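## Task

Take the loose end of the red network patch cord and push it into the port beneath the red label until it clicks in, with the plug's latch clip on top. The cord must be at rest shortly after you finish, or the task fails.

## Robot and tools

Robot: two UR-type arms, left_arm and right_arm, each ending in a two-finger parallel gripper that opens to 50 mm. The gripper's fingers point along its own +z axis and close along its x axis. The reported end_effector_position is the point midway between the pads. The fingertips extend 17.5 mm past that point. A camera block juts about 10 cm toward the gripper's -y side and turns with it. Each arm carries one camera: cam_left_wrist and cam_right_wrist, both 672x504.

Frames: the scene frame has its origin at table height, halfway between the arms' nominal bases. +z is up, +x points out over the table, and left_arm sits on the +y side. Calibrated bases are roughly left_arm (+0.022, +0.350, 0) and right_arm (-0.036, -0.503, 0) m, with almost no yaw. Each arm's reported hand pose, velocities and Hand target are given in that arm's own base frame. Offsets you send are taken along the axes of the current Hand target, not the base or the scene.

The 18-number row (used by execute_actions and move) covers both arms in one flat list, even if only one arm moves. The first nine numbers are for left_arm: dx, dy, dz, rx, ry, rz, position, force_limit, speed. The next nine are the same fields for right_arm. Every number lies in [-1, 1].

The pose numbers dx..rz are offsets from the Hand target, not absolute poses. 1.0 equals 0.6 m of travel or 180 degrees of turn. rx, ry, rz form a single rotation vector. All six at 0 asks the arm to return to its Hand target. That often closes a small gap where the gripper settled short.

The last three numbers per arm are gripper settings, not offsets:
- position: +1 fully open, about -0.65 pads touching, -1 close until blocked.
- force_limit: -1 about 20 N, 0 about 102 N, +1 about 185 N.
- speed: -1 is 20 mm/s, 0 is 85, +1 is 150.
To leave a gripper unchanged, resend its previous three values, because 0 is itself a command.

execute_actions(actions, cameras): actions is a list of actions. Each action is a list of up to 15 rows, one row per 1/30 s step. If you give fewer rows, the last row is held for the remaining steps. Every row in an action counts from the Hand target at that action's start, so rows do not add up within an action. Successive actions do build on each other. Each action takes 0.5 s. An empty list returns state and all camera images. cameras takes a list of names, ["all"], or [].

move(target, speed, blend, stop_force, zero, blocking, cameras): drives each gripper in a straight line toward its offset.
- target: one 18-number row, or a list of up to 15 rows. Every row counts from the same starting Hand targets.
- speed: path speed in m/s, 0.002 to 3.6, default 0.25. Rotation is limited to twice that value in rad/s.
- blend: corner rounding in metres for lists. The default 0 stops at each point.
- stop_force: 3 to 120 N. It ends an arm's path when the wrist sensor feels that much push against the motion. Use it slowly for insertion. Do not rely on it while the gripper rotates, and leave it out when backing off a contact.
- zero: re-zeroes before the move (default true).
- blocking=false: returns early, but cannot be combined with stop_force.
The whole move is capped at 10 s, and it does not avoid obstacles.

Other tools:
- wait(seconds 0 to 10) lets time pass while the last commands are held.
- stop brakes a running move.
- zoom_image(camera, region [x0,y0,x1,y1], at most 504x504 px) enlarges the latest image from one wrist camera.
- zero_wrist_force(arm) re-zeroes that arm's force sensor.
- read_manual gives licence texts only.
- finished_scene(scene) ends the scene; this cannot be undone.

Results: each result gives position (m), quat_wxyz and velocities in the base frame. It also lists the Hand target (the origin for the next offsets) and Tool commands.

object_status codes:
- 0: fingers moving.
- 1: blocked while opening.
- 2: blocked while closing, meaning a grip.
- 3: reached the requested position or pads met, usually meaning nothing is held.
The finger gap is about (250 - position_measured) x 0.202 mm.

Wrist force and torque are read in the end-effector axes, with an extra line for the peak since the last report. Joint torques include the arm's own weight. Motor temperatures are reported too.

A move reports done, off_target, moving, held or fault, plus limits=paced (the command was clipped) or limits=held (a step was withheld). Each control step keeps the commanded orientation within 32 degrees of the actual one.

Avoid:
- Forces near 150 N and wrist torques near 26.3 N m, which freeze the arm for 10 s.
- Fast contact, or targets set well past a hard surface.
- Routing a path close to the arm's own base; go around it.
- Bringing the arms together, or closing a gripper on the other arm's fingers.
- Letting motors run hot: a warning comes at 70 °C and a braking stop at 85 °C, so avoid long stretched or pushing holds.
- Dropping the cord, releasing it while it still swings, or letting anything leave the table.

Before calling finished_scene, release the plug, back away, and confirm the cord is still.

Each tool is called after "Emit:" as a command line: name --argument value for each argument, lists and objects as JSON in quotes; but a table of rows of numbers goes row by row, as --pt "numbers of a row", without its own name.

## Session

Emit:
execute_actions --actions '[]'

Scene clock: 0.00 s.
left_arm: end_effector_position=(+0.5989, -0.0571, +0.3178) position_measured=3 object_status=3 end_effector_quat_wxyz=(-0.072, +0.353, +0.848, -0.389) | right_arm: end_effector_position=(+0.8658, +0.3749, +0.1978) position_measured=3 object_status=3 end_effector_quat_wxyz=(-0.245, +0.959, +0.014, +0.143)
Joint positions: left_arm=[-0.047 -1.037 1 -1.044 -2.248 -0.653] | right_arm=[3.608 -2.525 -0.72 -0.972 1.879 2.087]
Joint velocities: within noise
Joint torques (N m): no reading
Motor temperatures (°C): left_arm=[36 45 48 48 46 37] | right_arm=[43 41 34 43 40 40]
Wrist force (N): no reading
Wrist torque (N m): no reading
Wrist force, peak (N): no reading
Hand target: left_arm +0.5989, -0.0571, +0.3178; -0.072, +0.353, +0.848, -0.389 | right_arm +0.8658, +0.3749, +0.1978; -0.245, +0.959, +0.014, +0.143
Tool commands: left_gripper/position=+1.0 left_gripper/force_limit=+1.0 left_gripper/speed=+1.0 right_gripper/position=+1.0 right_gripper/force_limit=+1.0 right_gripper/speed=+1.0
camera_calibration:
cam_left_wrist: T_world_to_cam=[[-0.73729, 0.659305, -0.147378, 0.536993], [0.650224, 0.633329, -0.419646, -0.209332], [-0.183336, -0.405229, -0.895644, 0.505413], [0, 0, 0, 1]] pos_world=[0.624692, -0.0166579, 0.443966]
cam_right_wrist: T_world_to_cam=[[0.960807, -0.0414121, 0.274108, -0.864778], [-0.00150295, -0.989543, -0.144231, 0.421724], [0.277215, 0.138167, -0.950822, 0.0212742], [0, 0, 0, 1]] pos_world=[0.825621, 0.378563, 0.318097]

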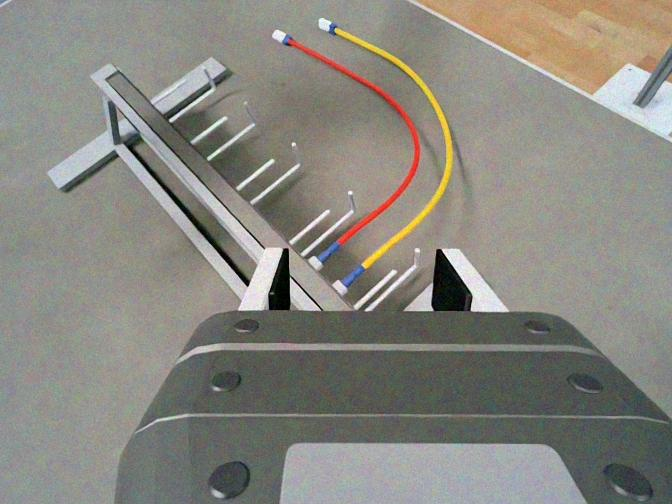

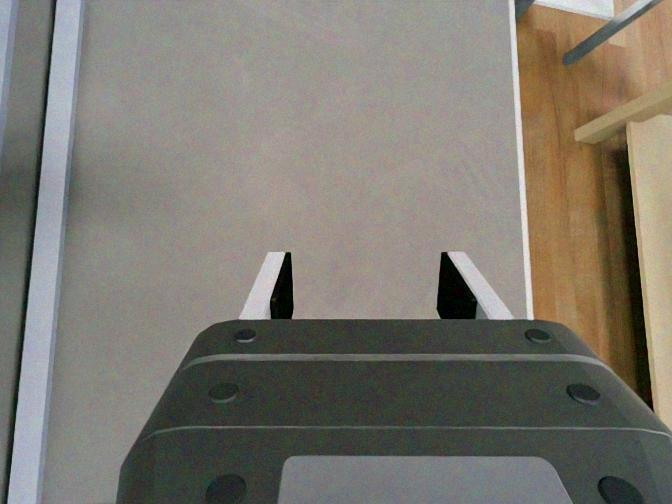

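Emit:
zoom_image --camera "cam_left_wrist" --region '[255, 5, 355, 75]'

Emit:
zoom_image --camera "cam_left_wrist" --region '[90, 50, 390, 310]'

Scaled by 5.040 from the camera's 672x504 image, which has a finer 960x720 frame.

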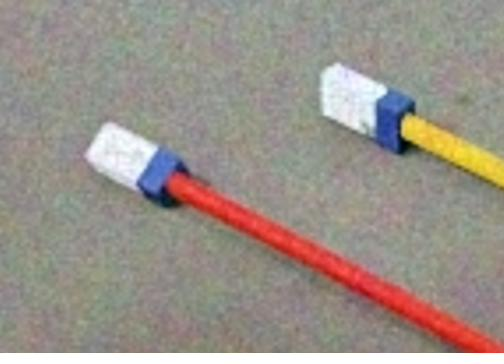

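Scaled by 1.680 from the camera's 672x504 image, which has a finer 960x720 frame.

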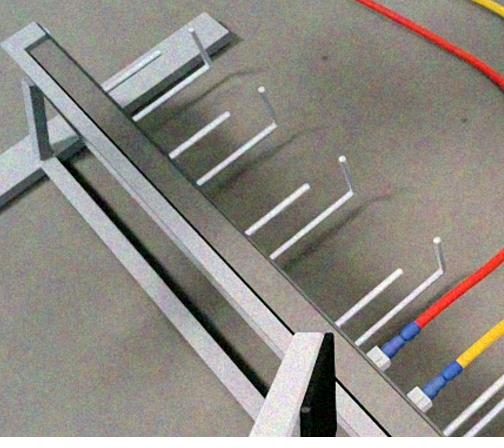

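Emit:
move --pt "0 0 0 0 0 0 1 1 1 0.056 -0.093 -0.168 0 0 0 1 1 1" --pt "0 0 0 0 0 0 1 1 1 -0.675 -0.019 -0.414 -0.158 -0.092 0.009 1 1 1" --pt "-0.004 -0.248 0.3765 0.011 -0.396 -0.354 1 1 1 -0.768 0.1345 -0.137 -0.158 -0.092 0.009 1 1 1" --speed '[0.25,0.35,0.35]' --blend 0.05 --cameras '["all"]'

Scene clock: 28.30 s.
left_arm: end_effector_position=(+0.4305, -0.2630, +0.2685) position_measured=3 object_status=3 end_effector_quat_wxyz=(+0.223, -0.398, +0.777, -0.434) | right_arm: end_effector_position=(+0.4099, +0.2850, +0.0993) position_measured=3 object_status=3 end_effector_quat_wxyz=(-0.001, +1.000, +0.000, +0.001)
Joint positions: left_arm=[-0.977 -1.812 2.517 -3.265 -1.271 -3.331] | right_arm=[4.02 -1.712 -2.041 -0.957 1.57 2.449]
Joint torques (N m): left_arm=[-11.67 -20.38 -11.06 -0.84 2.56 -1.53] | right_arm=[3.2 21.81 12.97 4.81 -1.3 -0.4]
Wrist force (N): left_arm=[0.3 -0.1 -0.4] | right_arm=[-0.1 0.1 0.2]
Wrist torque (N m): left_arm=[-0.09 -0.08 0.09] | right_arm=[-0.20 -0.06 -0.09]
Wrist force, peak (N): left_arm=[1.7 0.1 -0.5] | right_arm=[-0.7 1.2 2.1]
Hand target: left_arm +0.4305, -0.2630, +0.2685; +0.223, -0.398, +0.777, -0.434 | right_arm +0.4099, +0.2849, +0.0993; -0.001, +1.000, +0.000, +0.001
Off the commanded pose: left_arm 0.000 m, 0 deg | right_arm 0.000 m, 0 deg.
move: done
camera_calibration:
cam_left_wrist: T_world_to_cam=[[-0.590407, -0.807102, 0.00250767, 0.0520842], [-0.640367, 0.466542, -0.610139, 0.572735], [0.491274, -0.361836, -0.792291, 0.0402189], [0, 0, 0, 1]] pos_world=[0.377753, -0.210615, 0.381183]
cam_right_wrist: T_world_to_cam=[[0.999978, -0.00195377, -0.00630677, -0.402974], [0.000361845, -0.937561, 0.34782, 0.253516], [-0.00659254, -0.347815, -0.93754, 0.319921], [0, 0, 0, 1]] pos_world=[0.404982, 0.348173, 0.20922]

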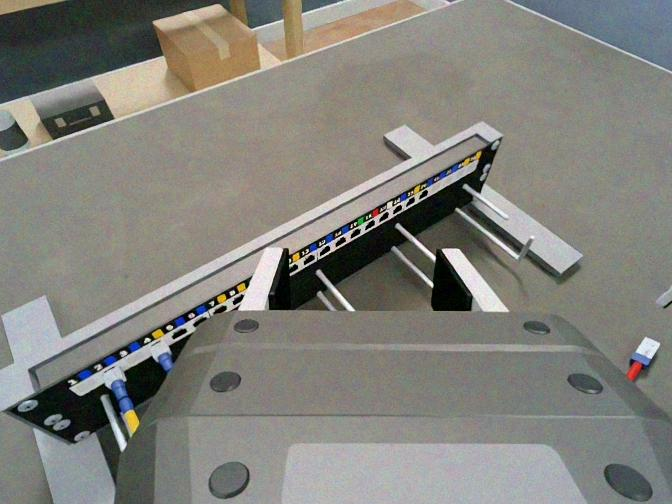

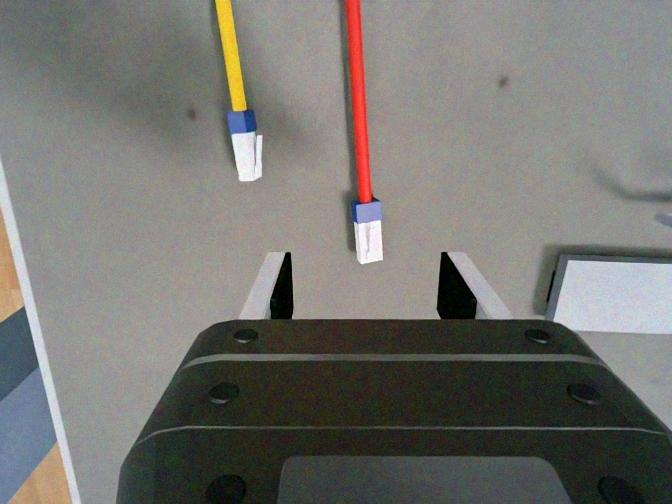

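Emit:
zoom_image --camera "cam_right_wrist" --region '[330, 190, 400, 275]'

Emit:
zoom_image --camera "cam_left_wrist" --region '[345, 180, 445, 260]'

Emit:
zoom_image --camera "cam_left_wrist" --region '[50, 280, 270, 420]'

Emit:
zoom_image --camera "cam_left_wrist" --region '[270, 130, 510, 310]'

Scaled by 5.929 from the camera's 672x504 image, which has a finer 960x720 frame.

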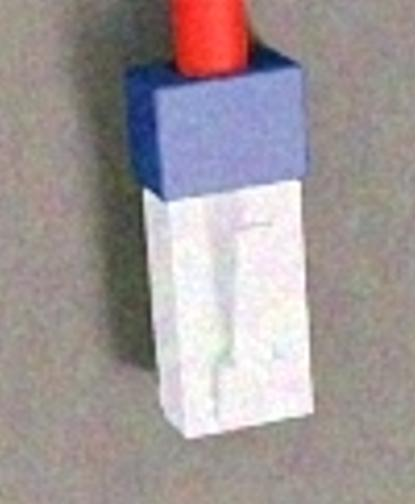

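Scaled by 5.040 from the camera's 672x504 image, which has a finer 960x720 frame.

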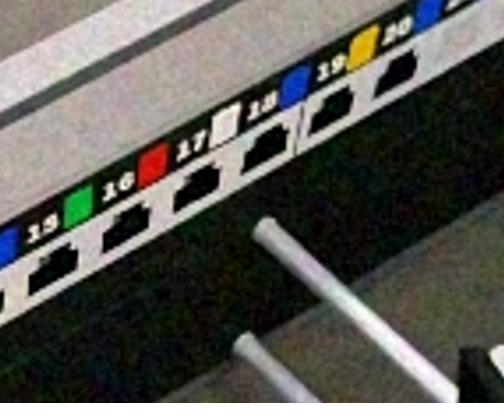

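Scaled by 2.291 from the camera's 672x504 image, which has a finer 960x720 frame.

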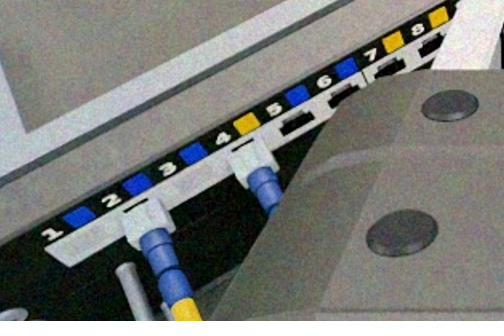

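Scaled by 2.100 from the camera's 672x504 image, which has a finer 960x720 frame.

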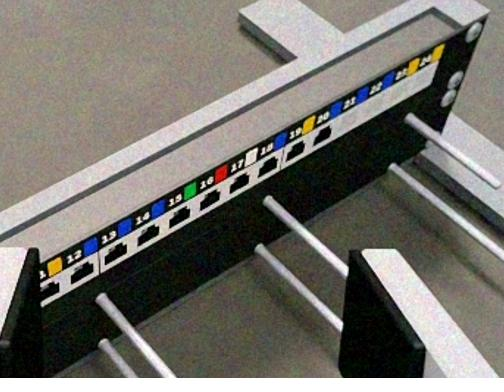

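Emit:
move --pt "0 0 0 0 0 0 1 1 1 0.011 -0.0083 0.08 0 0 -0.0361 1 1 1" --pt "0 0 0 0 0 0 1 1 1 0.011 -0.0083 0.1297 0 0 -0.0361 1 1 1" --speed '[0.15,0.07]' --cameras '["cam_right_wrist"]'

Emit:
zoom_image --camera "cam_right_wrist" --region '[270, 180, 470, 320]'

Scene clock: 51.93 s.
left_arm: end_effector_position=(+0.4305, -0.2630, +0.2685) position_measured=3 object_status=3 end_effector_quat_wxyz=(+0.223, -0.398, +0.777, -0.434) | right_arm: end_effector_position=(+0.4166, +0.2900, +0.0215) position_measured=3 object_status=3 end_effector_quat_wxyz=(-0.001, +0.998, +0.057, +0.001)
Joint positions: left_arm=[-0.977 -1.812 2.517 -3.265 -1.271 -3.331] | right_arm=[4.016 -1.867 -2.102 -0.742 1.57 2.331]
Joint torques (N m): left_arm=[-11.58 -21.66 -30.71 -0.93 2.56 -1.51] | right_arm=[-12.96 25.51 9.66 4.93 1.2 -2.51]
Wrist force (N): left_arm=[0.3 0.0 -0.5] | right_arm=[0.2 -0.1 0.2]
Wrist torque (N m): left_arm=[-0.08 -0.08 0.08] | right_arm=[-0.20 -0.10 -0.02]
Wrist force, peak (N): left_arm=[0.7 -0.6 -0.6] | right_arm=[-0.3 0.1 -1.2]
Hand target: left_arm +0.4305, -0.2630, +0.2685; +0.223, -0.398, +0.777, -0.434 | right_arm +0.4167, +0.2900, +0.0215; -0.001, +0.998, +0.057, +0.001
Off the commanded pose: left_arm 0.000 m, 0 deg | right_arm 0.000 m, 0 deg.
move: done
camera_calibration:
cam_right_wrist: T_world_to_cam=[[0.993771, 0.111273, -0.00615026, -0.440486], [0.106445, -0.931421, 0.34803, 0.239314], [0.0329978, -0.346517, -0.937463, 0.231921], [0, 0, 0, 1]] pos_world=[0.404616, 0.352281, 0.13142]
Images, in order (width x height): cam_right_wrist 672x504.

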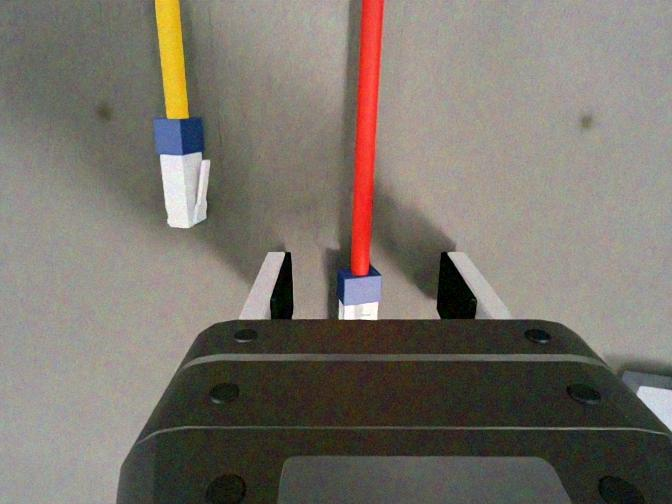

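Scaled by 2.520 from the camera's 672x504 image, which has a finer 960x720 frame.

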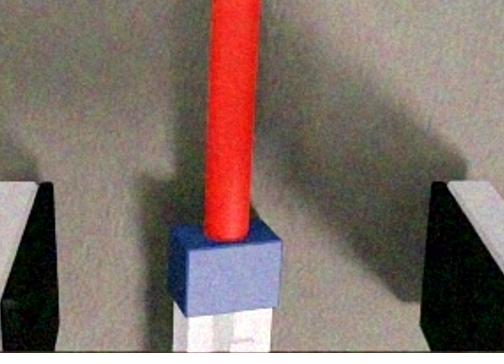

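Emit:
move --target '[0,0,0,0,0,0,1,1,1,0,-0.0013,0,0,0,0,-1,-0.5,-0.9]' --speed 0.05 --cameras '["cam_right_wrist"]'

Emit:
zoom_image --camera "cam_right_wrist" --region '[270, 180, 470, 320]'

Scene clock: 63.07 s.
left_arm: end_effector_position=(+0.4305, -0.2630, +0.2685) position_measured=3 object_status=3 end_effector_quat_wxyz=(+0.223, -0.398, +0.777, -0.434) | right_arm: end_effector_position=(+0.4166, +0.2908, +0.0215) position_measured=192 object_status=2 end_effector_quat_wxyz=(-0.001, +0.998, +0.057, +0.001)
Joint positions: left_arm=[-0.977 -1.812 2.517 -3.265 -1.271 -3.331] | right_arm=[4.017 -1.868 -2.101 -0.742 1.57 2.333]
Joint torques (N m): left_arm=[-11.81 -19.67 -32.28 -1.08 2.41 -1.46] | right_arm=[15.4 26.14 33.08 1.07 -0.81 2.56]
Wrist force (N): left_arm=[0.6 -0.3 -0.4] | right_arm=[0.0 -0.1 0.3]
Wrist torque (N m): left_arm=[-0.12 -0.13 0.08] | right_arm=[-0.20 -0.07 -0.07]
Wrist force, peak (N): left_arm=[0.5 -0.4 -0.8] | right_arm=[0.1 -0.3 0.3]
Hand target: left_arm +0.4305, -0.2630, +0.2685; +0.223, -0.398, +0.777, -0.434 | right_arm +0.4166, +0.2908, +0.0215; -0.001, +0.998, +0.057, +0.001
Off the commanded pose: left_arm 0.000 m, 0 deg | right_arm 0.000 m, 0 deg.
move: done
camera_calibration:
cam_right_wrist: T_world_to_cam=[[0.993781, 0.111181, -0.00611496, -0.440453], [0.106347, -0.931432, 0.348031, 0.240113], [0.0329986, -0.346517, -0.937463, 0.232201], [0, 0, 0, 1]] pos_world=[0.404516, 0.35308, 0.13142]
Images, in order (width x height): cam_right_wrist 672x504.

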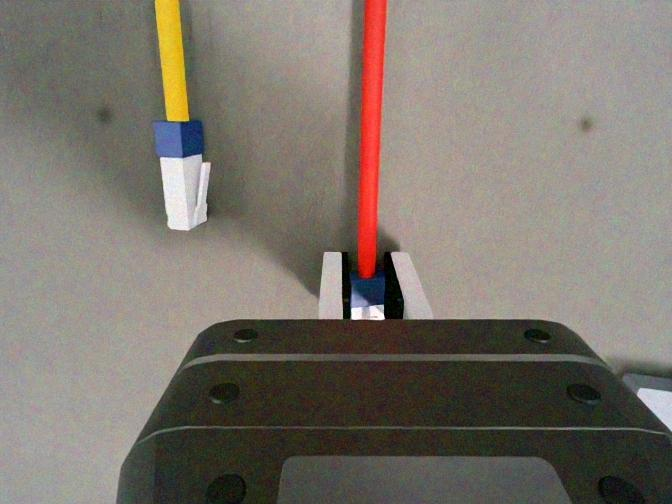

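Scaled by 2.520 from the camera's 672x504 image, which has a finer 960x720 frame.

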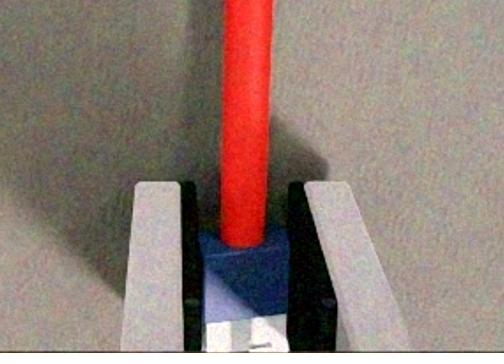

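Emit:
move --target '[0,0,0,0,0,0,1,1,1,0,0,-0.05,0,0,0,-1,-0.5,-0.9]' --speed 0.08 --cameras '["cam_right_wrist"]'

Emit:
zoom_image --camera "cam_right_wrist" --region '[270, 180, 470, 320]'

Scene clock: 69.03 s.
left_arm: end_effector_position=(+0.4305, -0.2630, +0.2685) position_measured=3 object_status=3 end_effector_quat_wxyz=(+0.223, -0.398, +0.777, -0.434) | right_arm: end_effector_position=(+0.4165, +0.2907, +0.0514) position_measured=192 object_status=2 end_effector_quat_wxyz=(-0.001, +0.998, +0.057, +0.001)
Joint positions: left_arm=[-0.977 -1.812 2.517 -3.265 -1.271 -3.331] | right_arm=[4.017 -1.81 -2.073 -0.827 1.57 2.333]
Joint torques (N m): left_arm=[-11.04 -20.31 -31.42 -1.23 2.69 -1.53] | right_arm=[12.75 41.32 36.25 1.03 -0.66 1.94]
Wrist force (N): left_arm=[0.3 -0.2 -0.2] | right_arm=[0.2 0.1 0.1]
Wrist torque (N m): left_arm=[-0.11 -0.07 0.08] | right_arm=[-0.17 -0.10 -0.04]
Wrist force, peak (N): left_arm=[0.7 -0.5 -0.6] | right_arm=[0.1 0.1 1.4]
Hand target: left_arm +0.4305, -0.2630, +0.2685; +0.223, -0.398, +0.777, -0.434 | right_arm +0.4165, +0.2908, +0.0515; -0.001, +0.998, +0.057, +0.001
Off the commanded pose: left_arm 0.000 m, 0 deg | right_arm 0.000 m, 0 deg.
move: done
camera_calibration:
cam_right_wrist: T_world_to_cam=[[0.993781, 0.111181, -0.00611496, -0.440159], [0.106347, -0.931432, 0.348031, 0.229624], [0.0329986, -0.346517, -0.937463, 0.2602], [0, 0, 0, 1]] pos_world=[0.404416, 0.35298, 0.16132]
Images, in order (width x height): cam_right_wrist 672x504.

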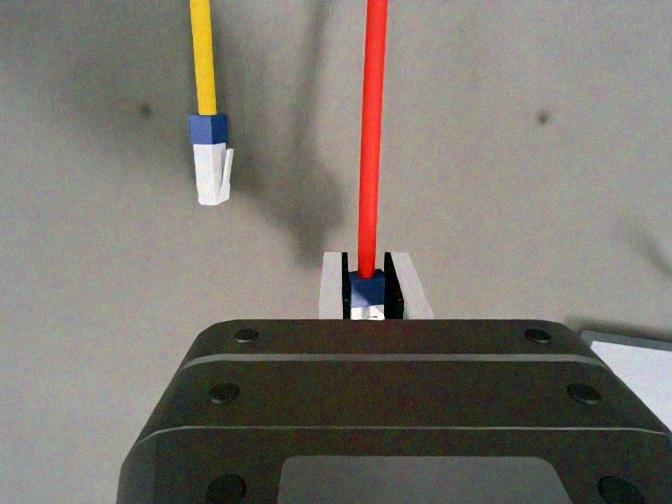

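Scaled by 2.520 from the camera's 672x504 image, which has a finer 960x720 frame.

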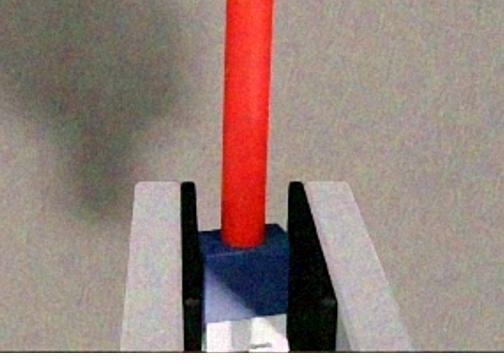

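Emit:
move --target '[0,0,0,0,0,0,1,1,1,0,0,0.05,0,0,0,-1,-0.5,-0.9]' --speed 0.05

Emit:
move --target '[0,0,0,0,0,0,1,1,1,0,0,0.0,0,0,0,0,-0.5,-0.9]'

Emit:
move --target '[0,0,0,0,0,0,1,1,1,0,0,0.0035,0,0,0,0,-0.5,-0.9]' --speed 0.02 --stop_force 4 --cameras '["cam_right_wrist"]'

Emit:
zoom_image --camera "cam_right_wrist" --region '[270, 180, 470, 320]'

Emit:
move --target '[0,0,0,0,0,0,1,1,1,0,0,0,0,0,0,-1,-0.3,-0.9]' --cameras '["cam_right_wrist"]'

Emit:
zoom_image --camera "cam_right_wrist" --region '[270, 180, 470, 320]'

Scene clock: 76.93 s.
left_arm: end_effector_position=(+0.4305, -0.2630, +0.2685) position_measured=3 object_status=3 end_effector_quat_wxyz=(+0.223, -0.398, +0.777, -0.434) | right_arm: end_effector_position=(+0.4166, +0.2908, +0.0215) position_measured=192 object_status=2 end_effector_quat_wxyz=(-0.001, +0.998, +0.057, +0.001)
Joint positions: left_arm=[-0.977 -1.812 2.517 -3.265 -1.271 -3.331] | right_arm=[4.017 -1.868 -2.101 -0.742 1.57 2.333]
Joint torques (N m): left_arm=[-11.92 -20.17 -31.71 -1.23 2.42 -1.25] | right_arm=[10.77 25.9 9.87 4.77 1.35 1.39]
Wrist force (N): left_arm=[0.4 -0.4 -0.6] | right_arm=[0.1 -0.1 0.3]
Wrist torque (N m): left_arm=[-0.13 -0.10 0.08] | right_arm=[-0.22 -0.07 -0.07]
Wrist force, peak (N): left_arm=[0.8 -0.5 -0.6] | right_arm=[0.3 -0.3 -1.0]
Hand target: left_arm +0.4305, -0.2630, +0.2685; +0.223, -0.398, +0.777, -0.434 | right_arm +0.4166, +0.2908, +0.0215; -0.001, +0.998, +0.057, +0.001
Off the commanded pose: left_arm 0.000 m, 0 deg | right_arm 0.000 m, 0 deg.
move: done

Scene clock: 77.47 s.
left_arm: end_effector_position=(+0.4305, -0.2630, +0.2685) position_measured=3 object_status=3 end_effector_quat_wxyz=(+0.223, -0.398, +0.777, -0.434) | right_arm: end_effector_position=(+0.4166, +0.2908, +0.0215) position_measured=152 object_status=0 end_effector_quat_wxyz=(-0.001, +0.998, +0.057, +0.001)
Joint positions: left_arm=[-0.977 -1.812 2.517 -3.265 -1.271 -3.331] | right_arm=[4.017 -1.868 -2.101 -0.742 1.57 2.333]
Joint torques (N m): left_arm=[-11.65 -21.23 -30.92 -0.93 2.77 -1.22] | right_arm=[4.45 25.48 9.21 4.83 1.33 -0.37]
Wrist force (N): left_arm=[0.4 -0.1 -0.5] | right_arm=[0.2 -0.2 0.2]
Wrist torque (N m): left_arm=[-0.09 -0.09 0.08] | right_arm=[-0.23 -0.11 -0.07]
Wrist force, peak (N): left_arm=[0.8 -0.3 -0.6] | right_arm=[0.2 -0.1 0.4]
Hand target: left_arm +0.4305, -0.2630, +0.2685; +0.223, -0.398, +0.777, -0.434 | right_arm +0.4166, +0.2908, +0.0215; -0.001, +0.998, +0.057, +0.001
Off the commanded pose: left_arm 0.000 m, 0 deg | right_arm 0.000 m, 0 deg.
move: done

Scene clock: 78.67 s.
left_arm: end_effector_position=(+0.4305, -0.2630, +0.2685) position_measured=3 object_status=3 end_effector_quat_wxyz=(+0.223, -0.398, +0.777, -0.434) | right_arm: end_effector_position=(+0.4166, +0.2908, +0.0194) position_measured=152 object_status=3 end_effector_quat_wxyz=(-0.001, +0.998, +0.057, +0.001)
Joint positions: left_arm=[-0.977 -1.812 2.517 -3.265 -1.271 -3.331] | right_arm=[4.017 -1.872 -2.102 -0.736 1.57 2.333]
Joint torques (N m): left_arm=[-11.22 -21.38 -31.47 -1.38 2.77 -1.08] | right_arm=[-9.24 25.91 9.08 4.75 1.31 -1.9]
Wrist force (N): left_arm=[0.4 0.0 -0.4] | right_arm=[0.2 -0.2 0.1]
Wrist torque (N m): left_arm=[-0.06 -0.09 0.08] | right_arm=[-0.22 -0.09 -0.07]
Wrist force, peak (N): left_arm=[0.5 -0.2 -0.8] | right_arm=[0.2 -0.2 0.3]
Hand target: left_arm +0.4305, -0.2630, +0.2685; +0.223, -0.398, +0.777, -0.434 | right_arm +0.4166, +0.2908, +0.0194; -0.001, +0.998, +0.057, +0.001
Off the commanded pose: left_arm 0.000 m, 0 deg | right_arm 0.000 m, 0 deg.
move: done
camera_calibration:
cam_right_wrist: T_world_to_cam=[[0.993771, 0.111273, -0.00615026, -0.440489], [0.106445, -0.931421, 0.34803, 0.2408], [0.0329978, -0.346517, -0.937463, 0.230233], [0, 0, 0, 1]] pos_world=[0.404516, 0.353081, 0.12932]
Images, in order (width x height): cam_right_wrist 672x504.

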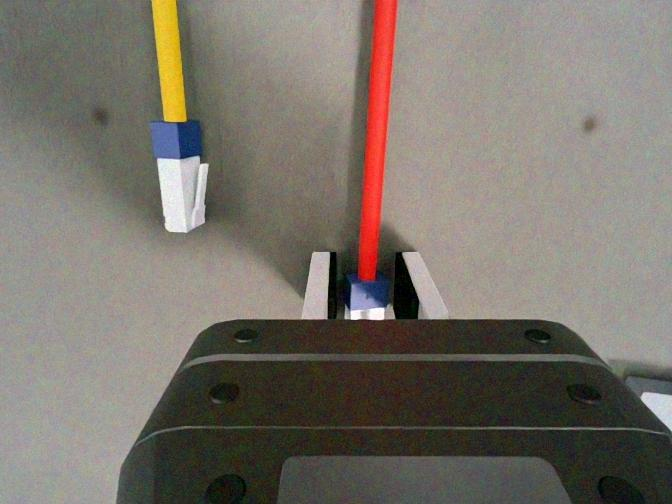

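Scaled by 2.520 from the camera's 672x504 image, which has a finer 960x720 frame.

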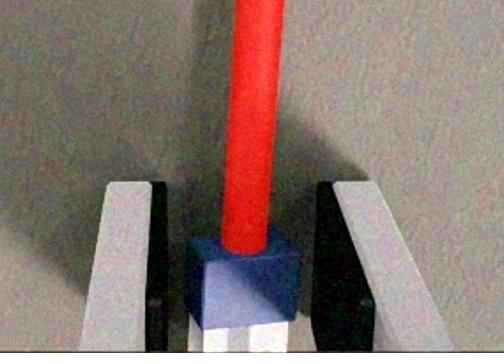

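Scene clock: 79.23 s.
left_arm: end_effector_position=(+0.4305, -0.2630, +0.2685) position_measured=3 object_status=3 end_effector_quat_wxyz=(+0.223, -0.398, +0.777, -0.434) | right_arm: end_effector_position=(+0.4166, +0.2908, +0.0194) position_measured=193 object_status=2 end_effector_quat_wxyz=(-0.001, +0.998, +0.057, +0.001)
Joint positions: left_arm=[-0.977 -1.812 2.517 -3.265 -1.271 -3.331] | right_arm=[4.017 -1.872 -2.102 -0.736 1.57 2.333]
Joint torques (N m): left_arm=[-12.67 -19.28 -30.93 -1.04 2.63 -1.25] | right_arm=[-10.92 25.72 9.51 4.82 1.35 -1.9]
Wrist force (N): left_arm=[0.5 0.0 -0.8] | right_arm=[0.1 -0.1 0.2]
Wrist torque (N m): left_arm=[-0.07 -0.11 0.08] | right_arm=[-0.23 -0.08 -0.07]
Wrist force, peak (N): left_arm=[0.4 -0.5 -0.6] | right_arm=[0.2 -0.2 0.4]
Hand target: left_arm +0.4305, -0.2630, +0.2685; +0.223, -0.398, +0.777, -0.434 | right_arm +0.4166, +0.2908, +0.0194; -0.001, +0.998, +0.057, +0.001
Off the commanded pose: left_arm 0.000 m, 0 deg | right_arm 0.000 m, 0 deg.
move: done
camera_calibration:
cam_right_wrist: T_world_to_cam=[[0.993771, 0.111273, -0.00615026, -0.440489], [0.106445, -0.931421, 0.34803, 0.2408], [0.0329978, -0.346517, -0.937463, 0.230233], [0, 0, 0, 1]] pos_world=[0.404516, 0.353081, 0.12932]
Images, in order (width x height): cam_right_wrist 672x504.

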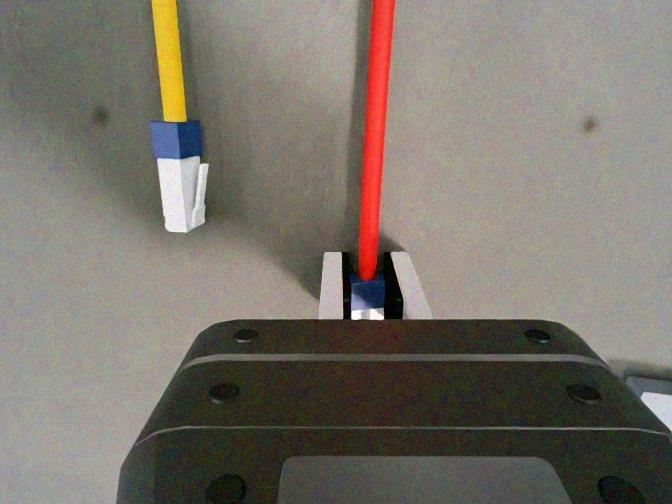

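Scaled by 2.520 from the camera's 672x504 image, which has a finer 960x720 frame.

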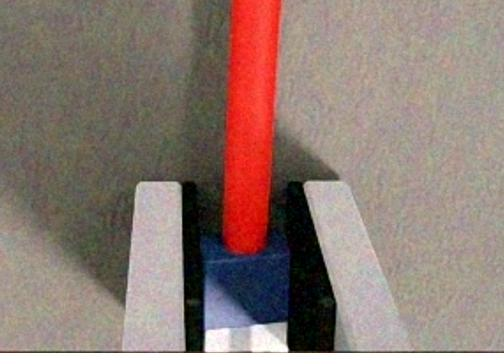

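Emit:
move --target '[0,0,0,0,0,0,1,1,1,0,0.0,0,0,0,0,0,-0.3,-0.9]'

Emit:
wait --seconds 0.3

Emit:
move --target '[0,0,0,0,0,0,1,1,1,0,0.0022,0,0,0,0,-1,-0.1,-0.9]' --speed 0.03 --cameras '["cam_right_wrist"]'

Emit:
zoom_image --camera "cam_right_wrist" --region '[270, 180, 470, 320]'

Scene clock: 84.50 s.
left_arm: end_effector_position=(+0.4305, -0.2630, +0.2685) position_measured=3 object_status=3 end_effector_quat_wxyz=(+0.223, -0.398, +0.777, -0.434) | right_arm: end_effector_position=(+0.4166, +0.2908, +0.0194) position_measured=152 object_status=3 end_effector_quat_wxyz=(-0.001, +0.998, +0.057, +0.001)
Joint positions: left_arm=[-0.977 -1.812 2.517 -3.265 -1.271 -3.331] | right_arm=[4.017 -1.872 -2.102 -0.736 1.57 2.333]
Joint torques (N m): left_arm=[-11.37 -19.91 -30.33 -1.28 2.55 -1.18] | right_arm=[-11.35 26.31 11.32 3.99 1.25 -1.83]
Wrist force (N): left_arm=[0.1 -0.2 -0.4] | right_arm=[0.1 0.1 0.0]
Wrist torque (N m): left_arm=[-0.10 -0.05 0.08] | right_arm=[-0.19 -0.08 -0.07]
Wrist force, peak (N): left_arm=[0.8 -0.5 -0.8] | right_arm=[0.4 -0.1 0.3]
Hand target: left_arm +0.4305, -0.2630, +0.2685; +0.223, -0.398, +0.777, -0.434 | right_arm +0.4166, +0.2908, +0.0194; -0.001, +0.998, +0.057, +0.001
Off the commanded pose: left_arm 0.000 m, 0 deg | right_arm 0.000 m, 0 deg.
move: done

Scene clock: 84.80 s.
left_arm: end_effector_position=(+0.4305, -0.2630, +0.2685) position_measured=3 object_status=3 end_effector_quat_wxyz=(+0.223, -0.398, +0.777, -0.434) | right_arm: end_effector_position=(+0.4166, +0.2908, +0.0194) position_measured=152 object_status=3 end_effector_quat_wxyz=(-0.001, +0.998, +0.057, +0.001)
Joint positions: left_arm=[-0.977 -1.812 2.517 -3.265 -1.271 -3.331] | right_arm=[4.017 -1.872 -2.102 -0.736 1.57 2.333]
Joint torques (N m): left_arm=[-11.04 -19.96 -31.28 -1.14 2.68 -1.22] | right_arm=[-11 26.41 10.99 4.1 1.43 -1.87]
Wrist force (N): left_arm=[0.5 -0.5 -0.6] | right_arm=[0.1 0.0 0.1]
Wrist torque (N m): left_arm=[-0.15 -0.11 0.08] | right_arm=[-0.19 -0.09 -0.07]
Wrist force, peak (N): left_arm=[0.5 -0.5 -0.6] | right_arm=[0.1 -0.2 0.2]
Hand target: left_arm +0.4305, -0.2630, +0.2685; +0.223, -0.398, +0.777, -0.434 | right_arm +0.4166, +0.2908, +0.0194; -0.001, +0.998, +0.057, +0.001
Tool commands: left_gripper/position=+1.0 left_gripper/force_limit=+1.0 left_gripper/speed=+1.0 right_gripper/position=+0.0 right_gripper/force_limit=-0.3 right_gripper/speed=-0.9
Off the commanded pose: left_arm 0.000 m, 0 deg | right_arm 0.000 m, 0 deg.
wait: 0.30 s; at rest by 0.17 s

Scene clock: 85.50 s.
left_arm: end_effector_position=(+0.4305, -0.2630, +0.2685) position_measured=3 object_status=3 end_effector_quat_wxyz=(+0.223, -0.398, +0.777, -0.434) | right_arm: end_effector_position=(+0.4167, +0.2895, +0.0194) position_measured=195 object_status=2 end_effector_quat_wxyz=(-0.001, +0.998, +0.057, +0.001)
Joint positions: left_arm=[-0.977 -1.812 2.517 -3.265 -1.271 -3.331] | right_arm=[4.015 -1.871 -2.104 -0.736 1.57 2.331]
Joint torques (N m): left_arm=[-11.95 -20.57 -30.57 -1.12 2.61 -1.28] | right_arm=[-13.64 43.91 9.05 4.77 1.34 -2.6]
Wrist force (N): left_arm=[0.8 -0.3 -0.4] | right_arm=[0.2 -0.3 0.5]
Wrist torque (N m): left_arm=[-0.12 -0.15 0.09] | right_arm=[-0.24 -0.10 -0.02]
Wrist force, peak (N): left_arm=[0.8 -0.3 -0.4] | right_arm=[0.2 -0.3 0.5]
Hand target: left_arm +0.4305, -0.2630, +0.2685; +0.223, -0.398, +0.777, -0.434 | right_arm +0.4167, +0.2895, +0.0194; -0.001, +0.998, +0.057, +0.001
Off the commanded pose: left_arm 0.000 m, 0 deg | right_arm 0.000 m, 0 deg.
move: done
camera_calibration:
cam_right_wrist: T_world_to_cam=[[0.993781, 0.111181, -0.00611496, -0.44042], [0.106347, -0.931432, 0.348031, 0.239622], [0.0329986, -0.346517, -0.937463, 0.229779], [0, 0, 0, 1]] pos_world=[0.404616, 0.35178, 0.12932]
Images, in order (width x height): cam_right_wrist 672x504.

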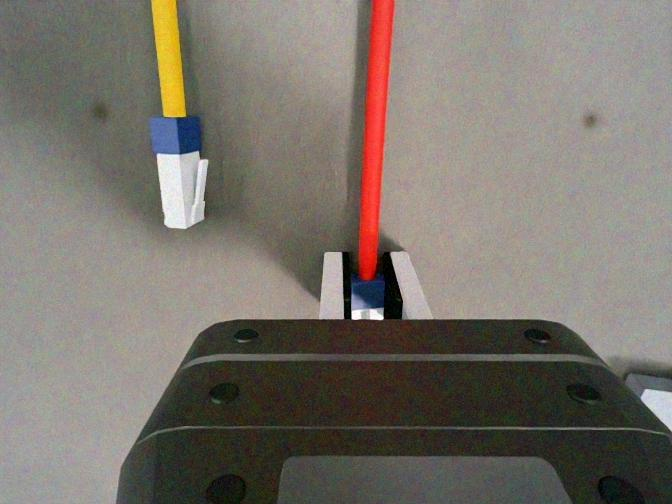

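Scaled by 2.520 from the camera's 672x504 image, which has a finer 960x720 frame.

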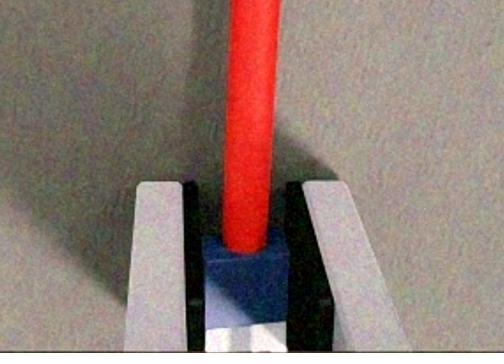

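Emit:
move --pt "-0.0447 0.103 0.0913 0.081 0.105 0.0465 1 1 1 0 0 -0.231 0 0 0 -1 -0.1 -0.9" --pt "-0.0447 0.103 0.0913 0.081 0.105 0.0465 1 1 1 0.285 -0.1965 -0.143 0 0 -0.4467 -1 -0.1 -0.9" --pt "-0.0447 0.103 0.0913 0.081 0.105 0.0465 1 1 1 0.3347 -0.1882 -0.125 0 0 -0.4467 -1 -0.1 -0.9" --speed '[0.2,0.2,0.08]' --blend '[0.03,0.01,0]' --cameras '["all"]'

Emit:
zoom_image --camera "cam_left_wrist" --region '[300, 190, 400, 270]'

Scene clock: 101.50 s.
left_arm: end_effector_position=(+0.4578, -0.2494, +0.1872) position_measured=3 object_status=3 end_effector_quat_wxyz=(+0.172, -0.233, +0.769, -0.570) | right_arm: end_effector_position=(+0.6033, +0.4243, +0.0949) position_measured=195 object_status=2 end_effector_quat_wxyz=(+0.000, +0.726, +0.688, +0.001)
Joint positions: left_arm=[-0.558 -1.148 2.49 -4.162 -1.978 -3.011] | right_arm=[3.936 -2.231 -1.288 -1.191 1.571 0.849]
Joint torques (N m): left_arm=[11.23 -19.33 -22.7 -5.54 -1.88 1.4] | right_arm=[-13.94 48.31 39.11 1.08 1.48 -2.53]
Wrist force (N): left_arm=[0.5 -0.4 -0.2] | right_arm=[0.2 0.1 0.1]
Wrist torque (N m): left_arm=[-0.19 -0.06 0.01] | right_arm=[-0.15 -0.14 -0.02]
Wrist force, peak (N): left_arm=[0.9 -1.7 -1.0] | right_arm=[0.0 -0.1 1.6]
Hand target: left_arm +0.4578, -0.2494, +0.1872; +0.172, -0.233, +0.769, -0.570 | right_arm +0.6034, +0.4243, +0.0949; +0.000, +0.726, +0.688, +0.001
Off the commanded pose: left_arm 0.000 m, 0 deg | right_arm 0.000 m, 0 deg.
move: done
camera_calibration:
cam_left_wrist: T_world_to_cam=[[-0.837137, -0.546985, 0.0028981, 0.257147], [-0.336208, 0.510359, -0.791516, 0.439969], [0.431469, -0.663582, -0.611141, -0.114538], [0, 0, 0, 1]] pos_world=[0.412608, -0.159892, 0.277498]
cam_right_wrist: T_world_to_cam=[[0.0560173, 0.998409, -0.00650364, -0.451069], [0.935179, -0.0501859, 0.350601, -0.555186], [0.349716, -0.0257218, -0.936502, 0.0137747], [0, 0, 0, 1]] pos_world=[0.539649, 0.422843, 0.204615]

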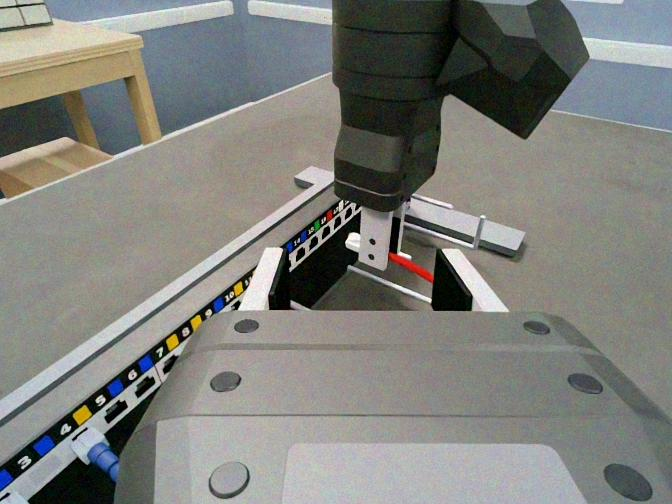

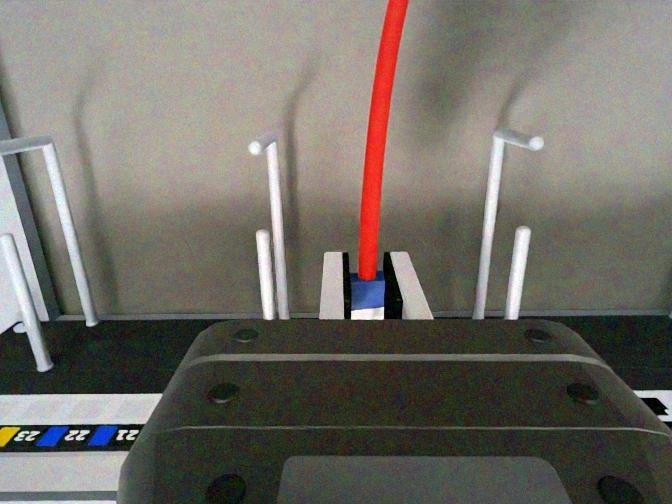

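Scaled by 5.040 from the camera's 672x504 image, which has a finer 960x720 frame.

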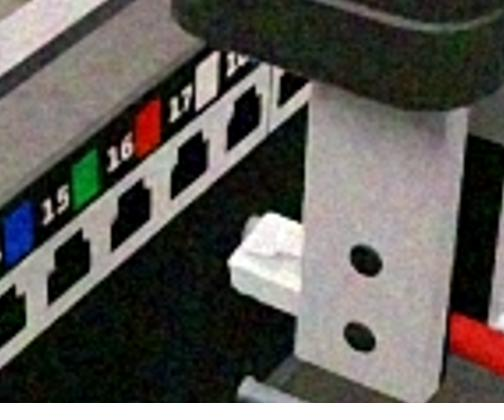

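Emit:
move --target '[0,0,0,0,0,0,1,1,1,0,0.028,0,0,0,0,-1,-0.1,-0.9]' --speed 0.03 --stop_force 4 --cameras '["cam_left_wrist"]'

Emit:
zoom_image --camera "cam_left_wrist" --region '[300, 212, 340, 252]'

Scene clock: 116.43 s.
left_arm: end_effector_position=(+0.4578, -0.2494, +0.1872) position_measured=3 object_status=3 end_effector_quat_wxyz=(+0.172, -0.233, +0.769, -0.570) | right_arm: end_effector_position=(+0.6201, +0.4234, +0.0949) position_measured=195 object_status=2 end_effector_quat_wxyz=(+0.000, +0.726, +0.688, +0.001)
Joint positions: left_arm=[-0.558 -1.148 2.49 -4.162 -1.978 -3.011] | right_arm=[3.919 -2.262 -1.234 -1.214 1.571 0.832]
Joint torques (N m): left_arm=[10.87 -21.07 -22.4 -5.15 -2.2 1.62] | right_arm=[-13.5 49.48 39.62 0.84 1.39 -2.58]
Wrist force (N): left_arm=[0.8 -0.6 -0.1] | right_arm=[0.3 0.3 0.1]
Wrist torque (N m): left_arm=[-0.21 -0.11 0.00] | right_arm=[-0.12 -0.19 -0.04]
Wrist force, peak (N): left_arm=[1.1 -0.6 -0.1] | right_arm=[0.2 0.8 0.2]
Hand target: left_arm +0.4578, -0.2494, +0.1872; +0.172, -0.233, +0.769, -0.570 | right_arm +0.6201, +0.4234, +0.0949; +0.000, +0.726, +0.688, +0.001
Off the commanded pose: left_arm 0.000 m, 0 deg | right_arm 0.000 m, 0 deg.
move: done
camera_calibration:
cam_left_wrist: T_world_to_cam=[[-0.837137, -0.546985, 0.0028981, 0.257147], [-0.336208, 0.510359, -0.791516, 0.439969], [0.431469, -0.663582, -0.611141, -0.114538], [0, 0, 0, 1]] pos_world=[0.412608, -0.159892, 0.277498]
Images, in order (width x height): cam_left_wrist 672x504.

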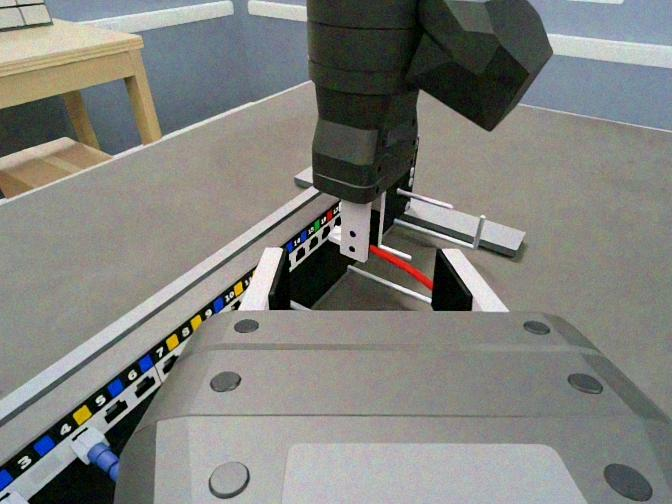

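Scaled by 12.600 from the camera's 672x504 image, which has a finer 960x720 frame.

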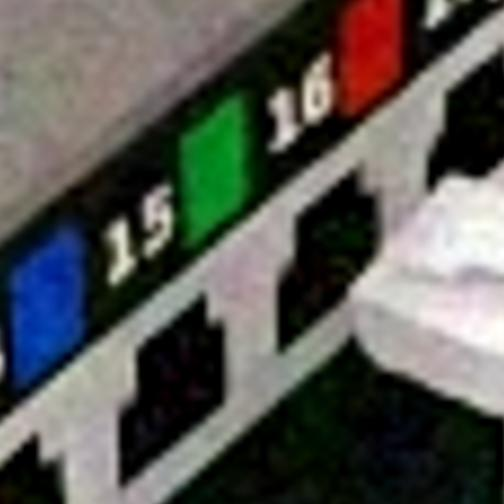

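Emit:
move --target '[0,0,0,0,0,0,1,1,1,0.003,0.018,0,0,0,0,-1,-0.1,-0.9]' --speed 0.012 --stop_force 4 --cameras '["cam_left_wrist"]'

Emit:
zoom_image --camera "cam_left_wrist" --region '[300, 212, 340, 252]'

Scene clock: 122.70 s.
left_arm: end_effector_position=(+0.4578, -0.2494, +0.1872) position_measured=3 object_status=3 end_effector_quat_wxyz=(+0.172, -0.233, +0.769, -0.570) | right_arm: end_effector_position=(+0.6260, +0.4240, +0.0949) position_measured=195 object_status=2 end_effector_quat_wxyz=(+0.000, +0.726, +0.688, +0.001)
Joint positions: left_arm=[-0.558 -1.148 2.49 -4.162 -1.978 -3.011] | right_arm=[3.914 -2.274 -1.213 -1.223 1.571 0.827]
Joint torques (N m): left_arm=[10.16 -19.81 -22.03 -5.04 -1.91 1.52] | right_arm=[13.35 67.4 16.81 4.83 -0.72 2.35]
Wrist force (N): left_arm=[0.6 -0.6 -0.2] | right_arm=[0.1 -3.3 0.1]
Wrist torque (N m): left_arm=[-0.21 -0.08 0.00] | right_arm=[-0.08 -0.19 -0.05]
Wrist force, peak (N): left_arm=[1.1 -0.6 -0.7] | right_arm=[-2.3 -11.0 -0.3]
Hand target: left_arm +0.4578, -0.2494, +0.1872; +0.172, -0.233, +0.769, -0.570 | right_arm +0.6260, +0.4240, +0.0949; +0.000, +0.726, +0.688, +0.001 (not the last commanded pose)
Off the commanded pose: left_arm 0.000 m, 0 deg | right_arm 0.005 m, 0 deg.
move: contact (right_arm)
camera_calibration:
cam_left_wrist: T_world_to_cam=[[-0.837137, -0.546985, 0.0028981, 0.257147], [-0.336208, 0.510359, -0.791516, 0.439969], [0.431469, -0.663582, -0.611141, -0.114538], [0, 0, 0, 1]] pos_world=[0.412608, -0.159892, 0.277498]
Images, in order (width x height): cam_left_wrist 672x504.

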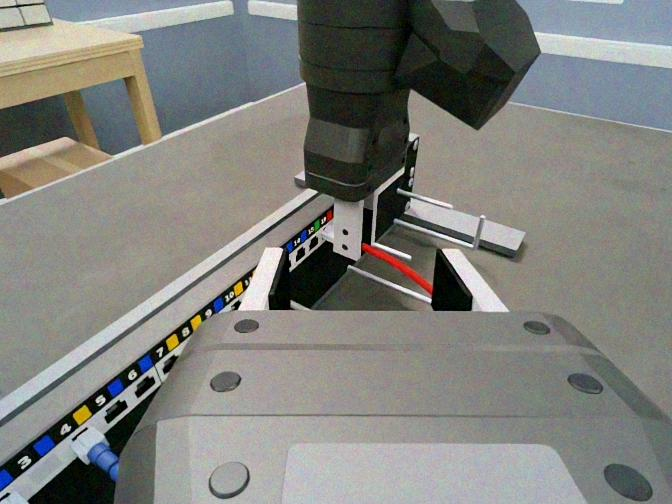

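Scaled by 12.600 from the camera's 672x504 image, which has a finer 960x720 frame.

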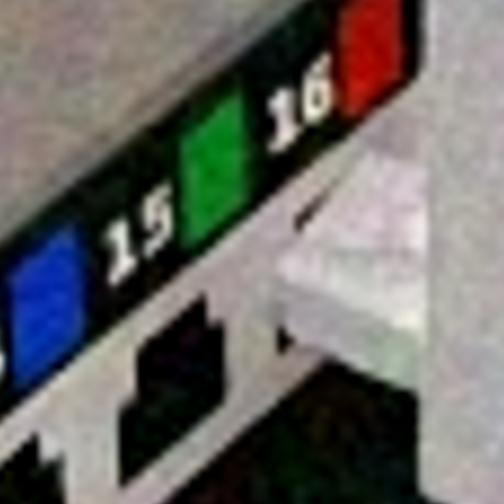

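Emit:
move --pt "0 0 0 0 0 0 1 1 1 0 -0.003 0 0 0 0 -1 -0.1 -0.9" --pt "0 0 0 0 0 0 1 1 1 0 -0.003 0.0023 0 0 0 -1 -0.1 -0.9" --speed 0.03 --cameras '["cam_left_wrist"]'

Emit:
zoom_image --camera "cam_left_wrist" --region '[300, 212, 340, 252]'

Emit:
move --target '[0,0,0,0,0,0,1,1,1,0,0.02,0,0,0,0,-1,-0.1,-0.9]' --speed 0.01 --stop_force 4 --cameras '["cam_left_wrist"]'

Emit:
zoom_image --camera "cam_left_wrist" --region '[300, 212, 340, 252]'

Scene clock: 130.03 s.
left_arm: end_effector_position=(+0.4578, -0.2494, +0.1872) position_measured=3 object_status=3 end_effector_quat_wxyz=(+0.172, -0.233, +0.769, -0.570) | right_arm: end_effector_position=(+0.6242, +0.4241, +0.0936) position_measured=195 object_status=2 end_effector_quat_wxyz=(+0.000, +0.726, +0.688, +0.001)
Joint positions: left_arm=[-0.558 -1.148 2.49 -4.162 -1.978 -3.011] | right_arm=[3.916 -2.272 -1.22 -1.218 1.571 0.829]
Joint torques (N m): left_arm=[10.69 -19.9 -21.09 -5.27 -1.93 1.32] | right_arm=[15.82 50.89 15.68 4.7 0.43 2.38]
Wrist force (N): left_arm=[0.7 -0.7 -0.4] | right_arm=[0.3 0.4 0.3]
Wrist torque (N m): left_arm=[-0.23 -0.09 0.00] | right_arm=[-0.10 -0.17 -0.13]
Wrist force, peak (N): left_arm=[1.0 -0.8 -0.2] | right_arm=[-0.2 -3.5 -0.1]
Hand target: left_arm +0.4578, -0.2494, +0.1872; +0.172, -0.233, +0.769, -0.570 | right_arm +0.6242, +0.4241, +0.0935; +0.000, +0.726, +0.688, +0.001
Off the commanded pose: left_arm 0.000 m, 0 deg | right_arm 0.000 m, 0 deg.
move: done
camera_calibration:
cam_left_wrist: T_world_to_cam=[[-0.837137, -0.546985, 0.0028981, 0.257147], [-0.336208, 0.510359, -0.791516, 0.439969], [0.431469, -0.663582, -0.611141, -0.114538], [0, 0, 0, 1]] pos_world=[0.412608, -0.159892, 0.277498]
Images, in order (width x height): cam_left_wrist 672x504.

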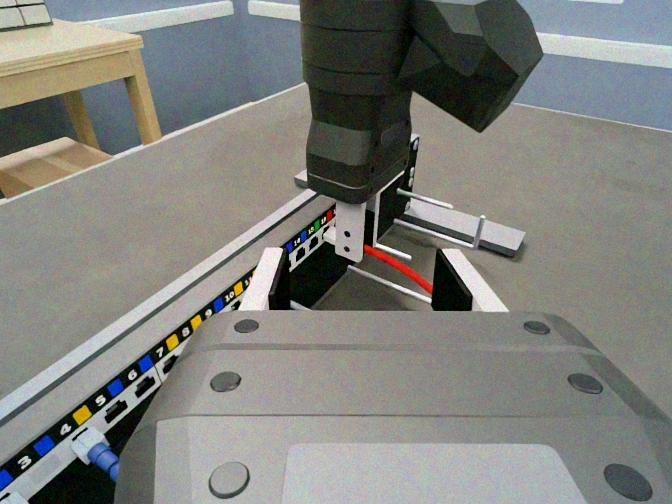

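Scaled by 12.600 from the camera's 672x504 image, which has a finer 960x720 frame.

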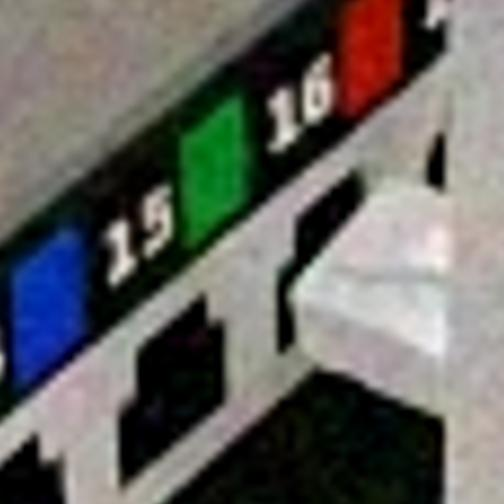

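Scene clock: 131.43 s.
left_arm: end_effector_position=(+0.4578, -0.2494, +0.1872) position_measured=3 object_status=3 end_effector_quat_wxyz=(+0.172, -0.233, +0.769, -0.570) | right_arm: end_effector_position=(+0.6261, +0.4241, +0.0935) position_measured=195 object_status=2 end_effector_quat_wxyz=(+0.000, +0.726, +0.688, +0.001)
Joint positions: left_arm=[-0.558 -1.148 2.49 -4.162 -1.978 -3.011] | right_arm=[3.914 -2.276 -1.214 -1.221 1.571 0.827]
Joint torques (N m): left_arm=[10.6 -20 -22.63 -5.03 -1.96 1.49] | right_arm=[13.79 67.2 15.71 4.97 -1.34 2.51]
Wrist force (N): left_arm=[0.4 -0.5 -0.2] | right_arm=[0.5 -3.2 -0.3]
Wrist torque (N m): left_arm=[-0.20 -0.03 0.00] | right_arm=[-0.08 -0.16 -0.07]
Wrist force, peak (N): left_arm=[0.9 -0.8 -0.4] | right_arm=[0.3 -9.7 0.0]
Hand target: left_arm +0.4578, -0.2494, +0.1872; +0.172, -0.233, +0.769, -0.570 | right_arm +0.6261, +0.4241, +0.0935; +0.000, +0.726, +0.688, +0.001 (not the last commanded pose)
Off the commanded pose: left_arm 0.000 m, 0 deg | right_arm 0.010 m, 0 deg.
move: contact (right_arm)
camera_calibration:
cam_left_wrist: T_world_to_cam=[[-0.837137, -0.546985, 0.0028981, 0.257147], [-0.336208, 0.510359, -0.791516, 0.439969], [0.431469, -0.663582, -0.611141, -0.114538], [0, 0, 0, 1]] pos_world=[0.412608, -0.159892, 0.277498]
Images, in order (width x height): cam_left_wrist 672x504.

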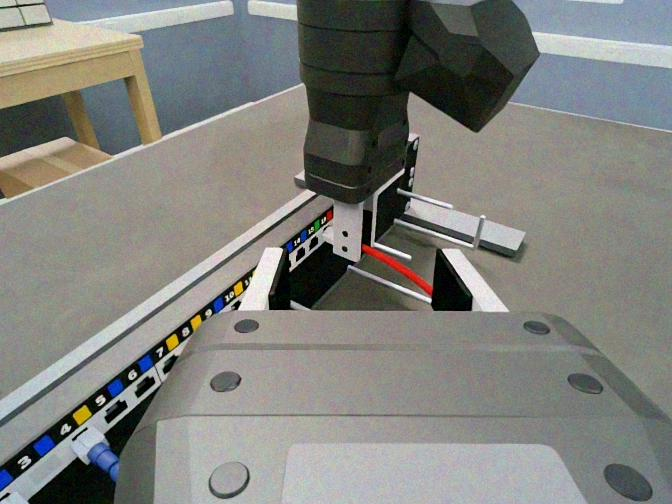

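Scaled by 12.600 from the camera's 672x504 image, which has a finer 960x720 frame.

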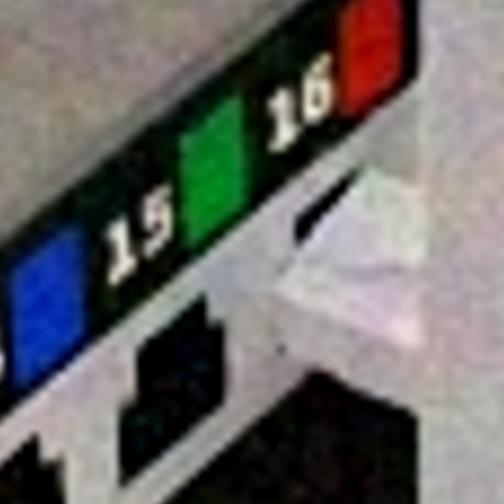

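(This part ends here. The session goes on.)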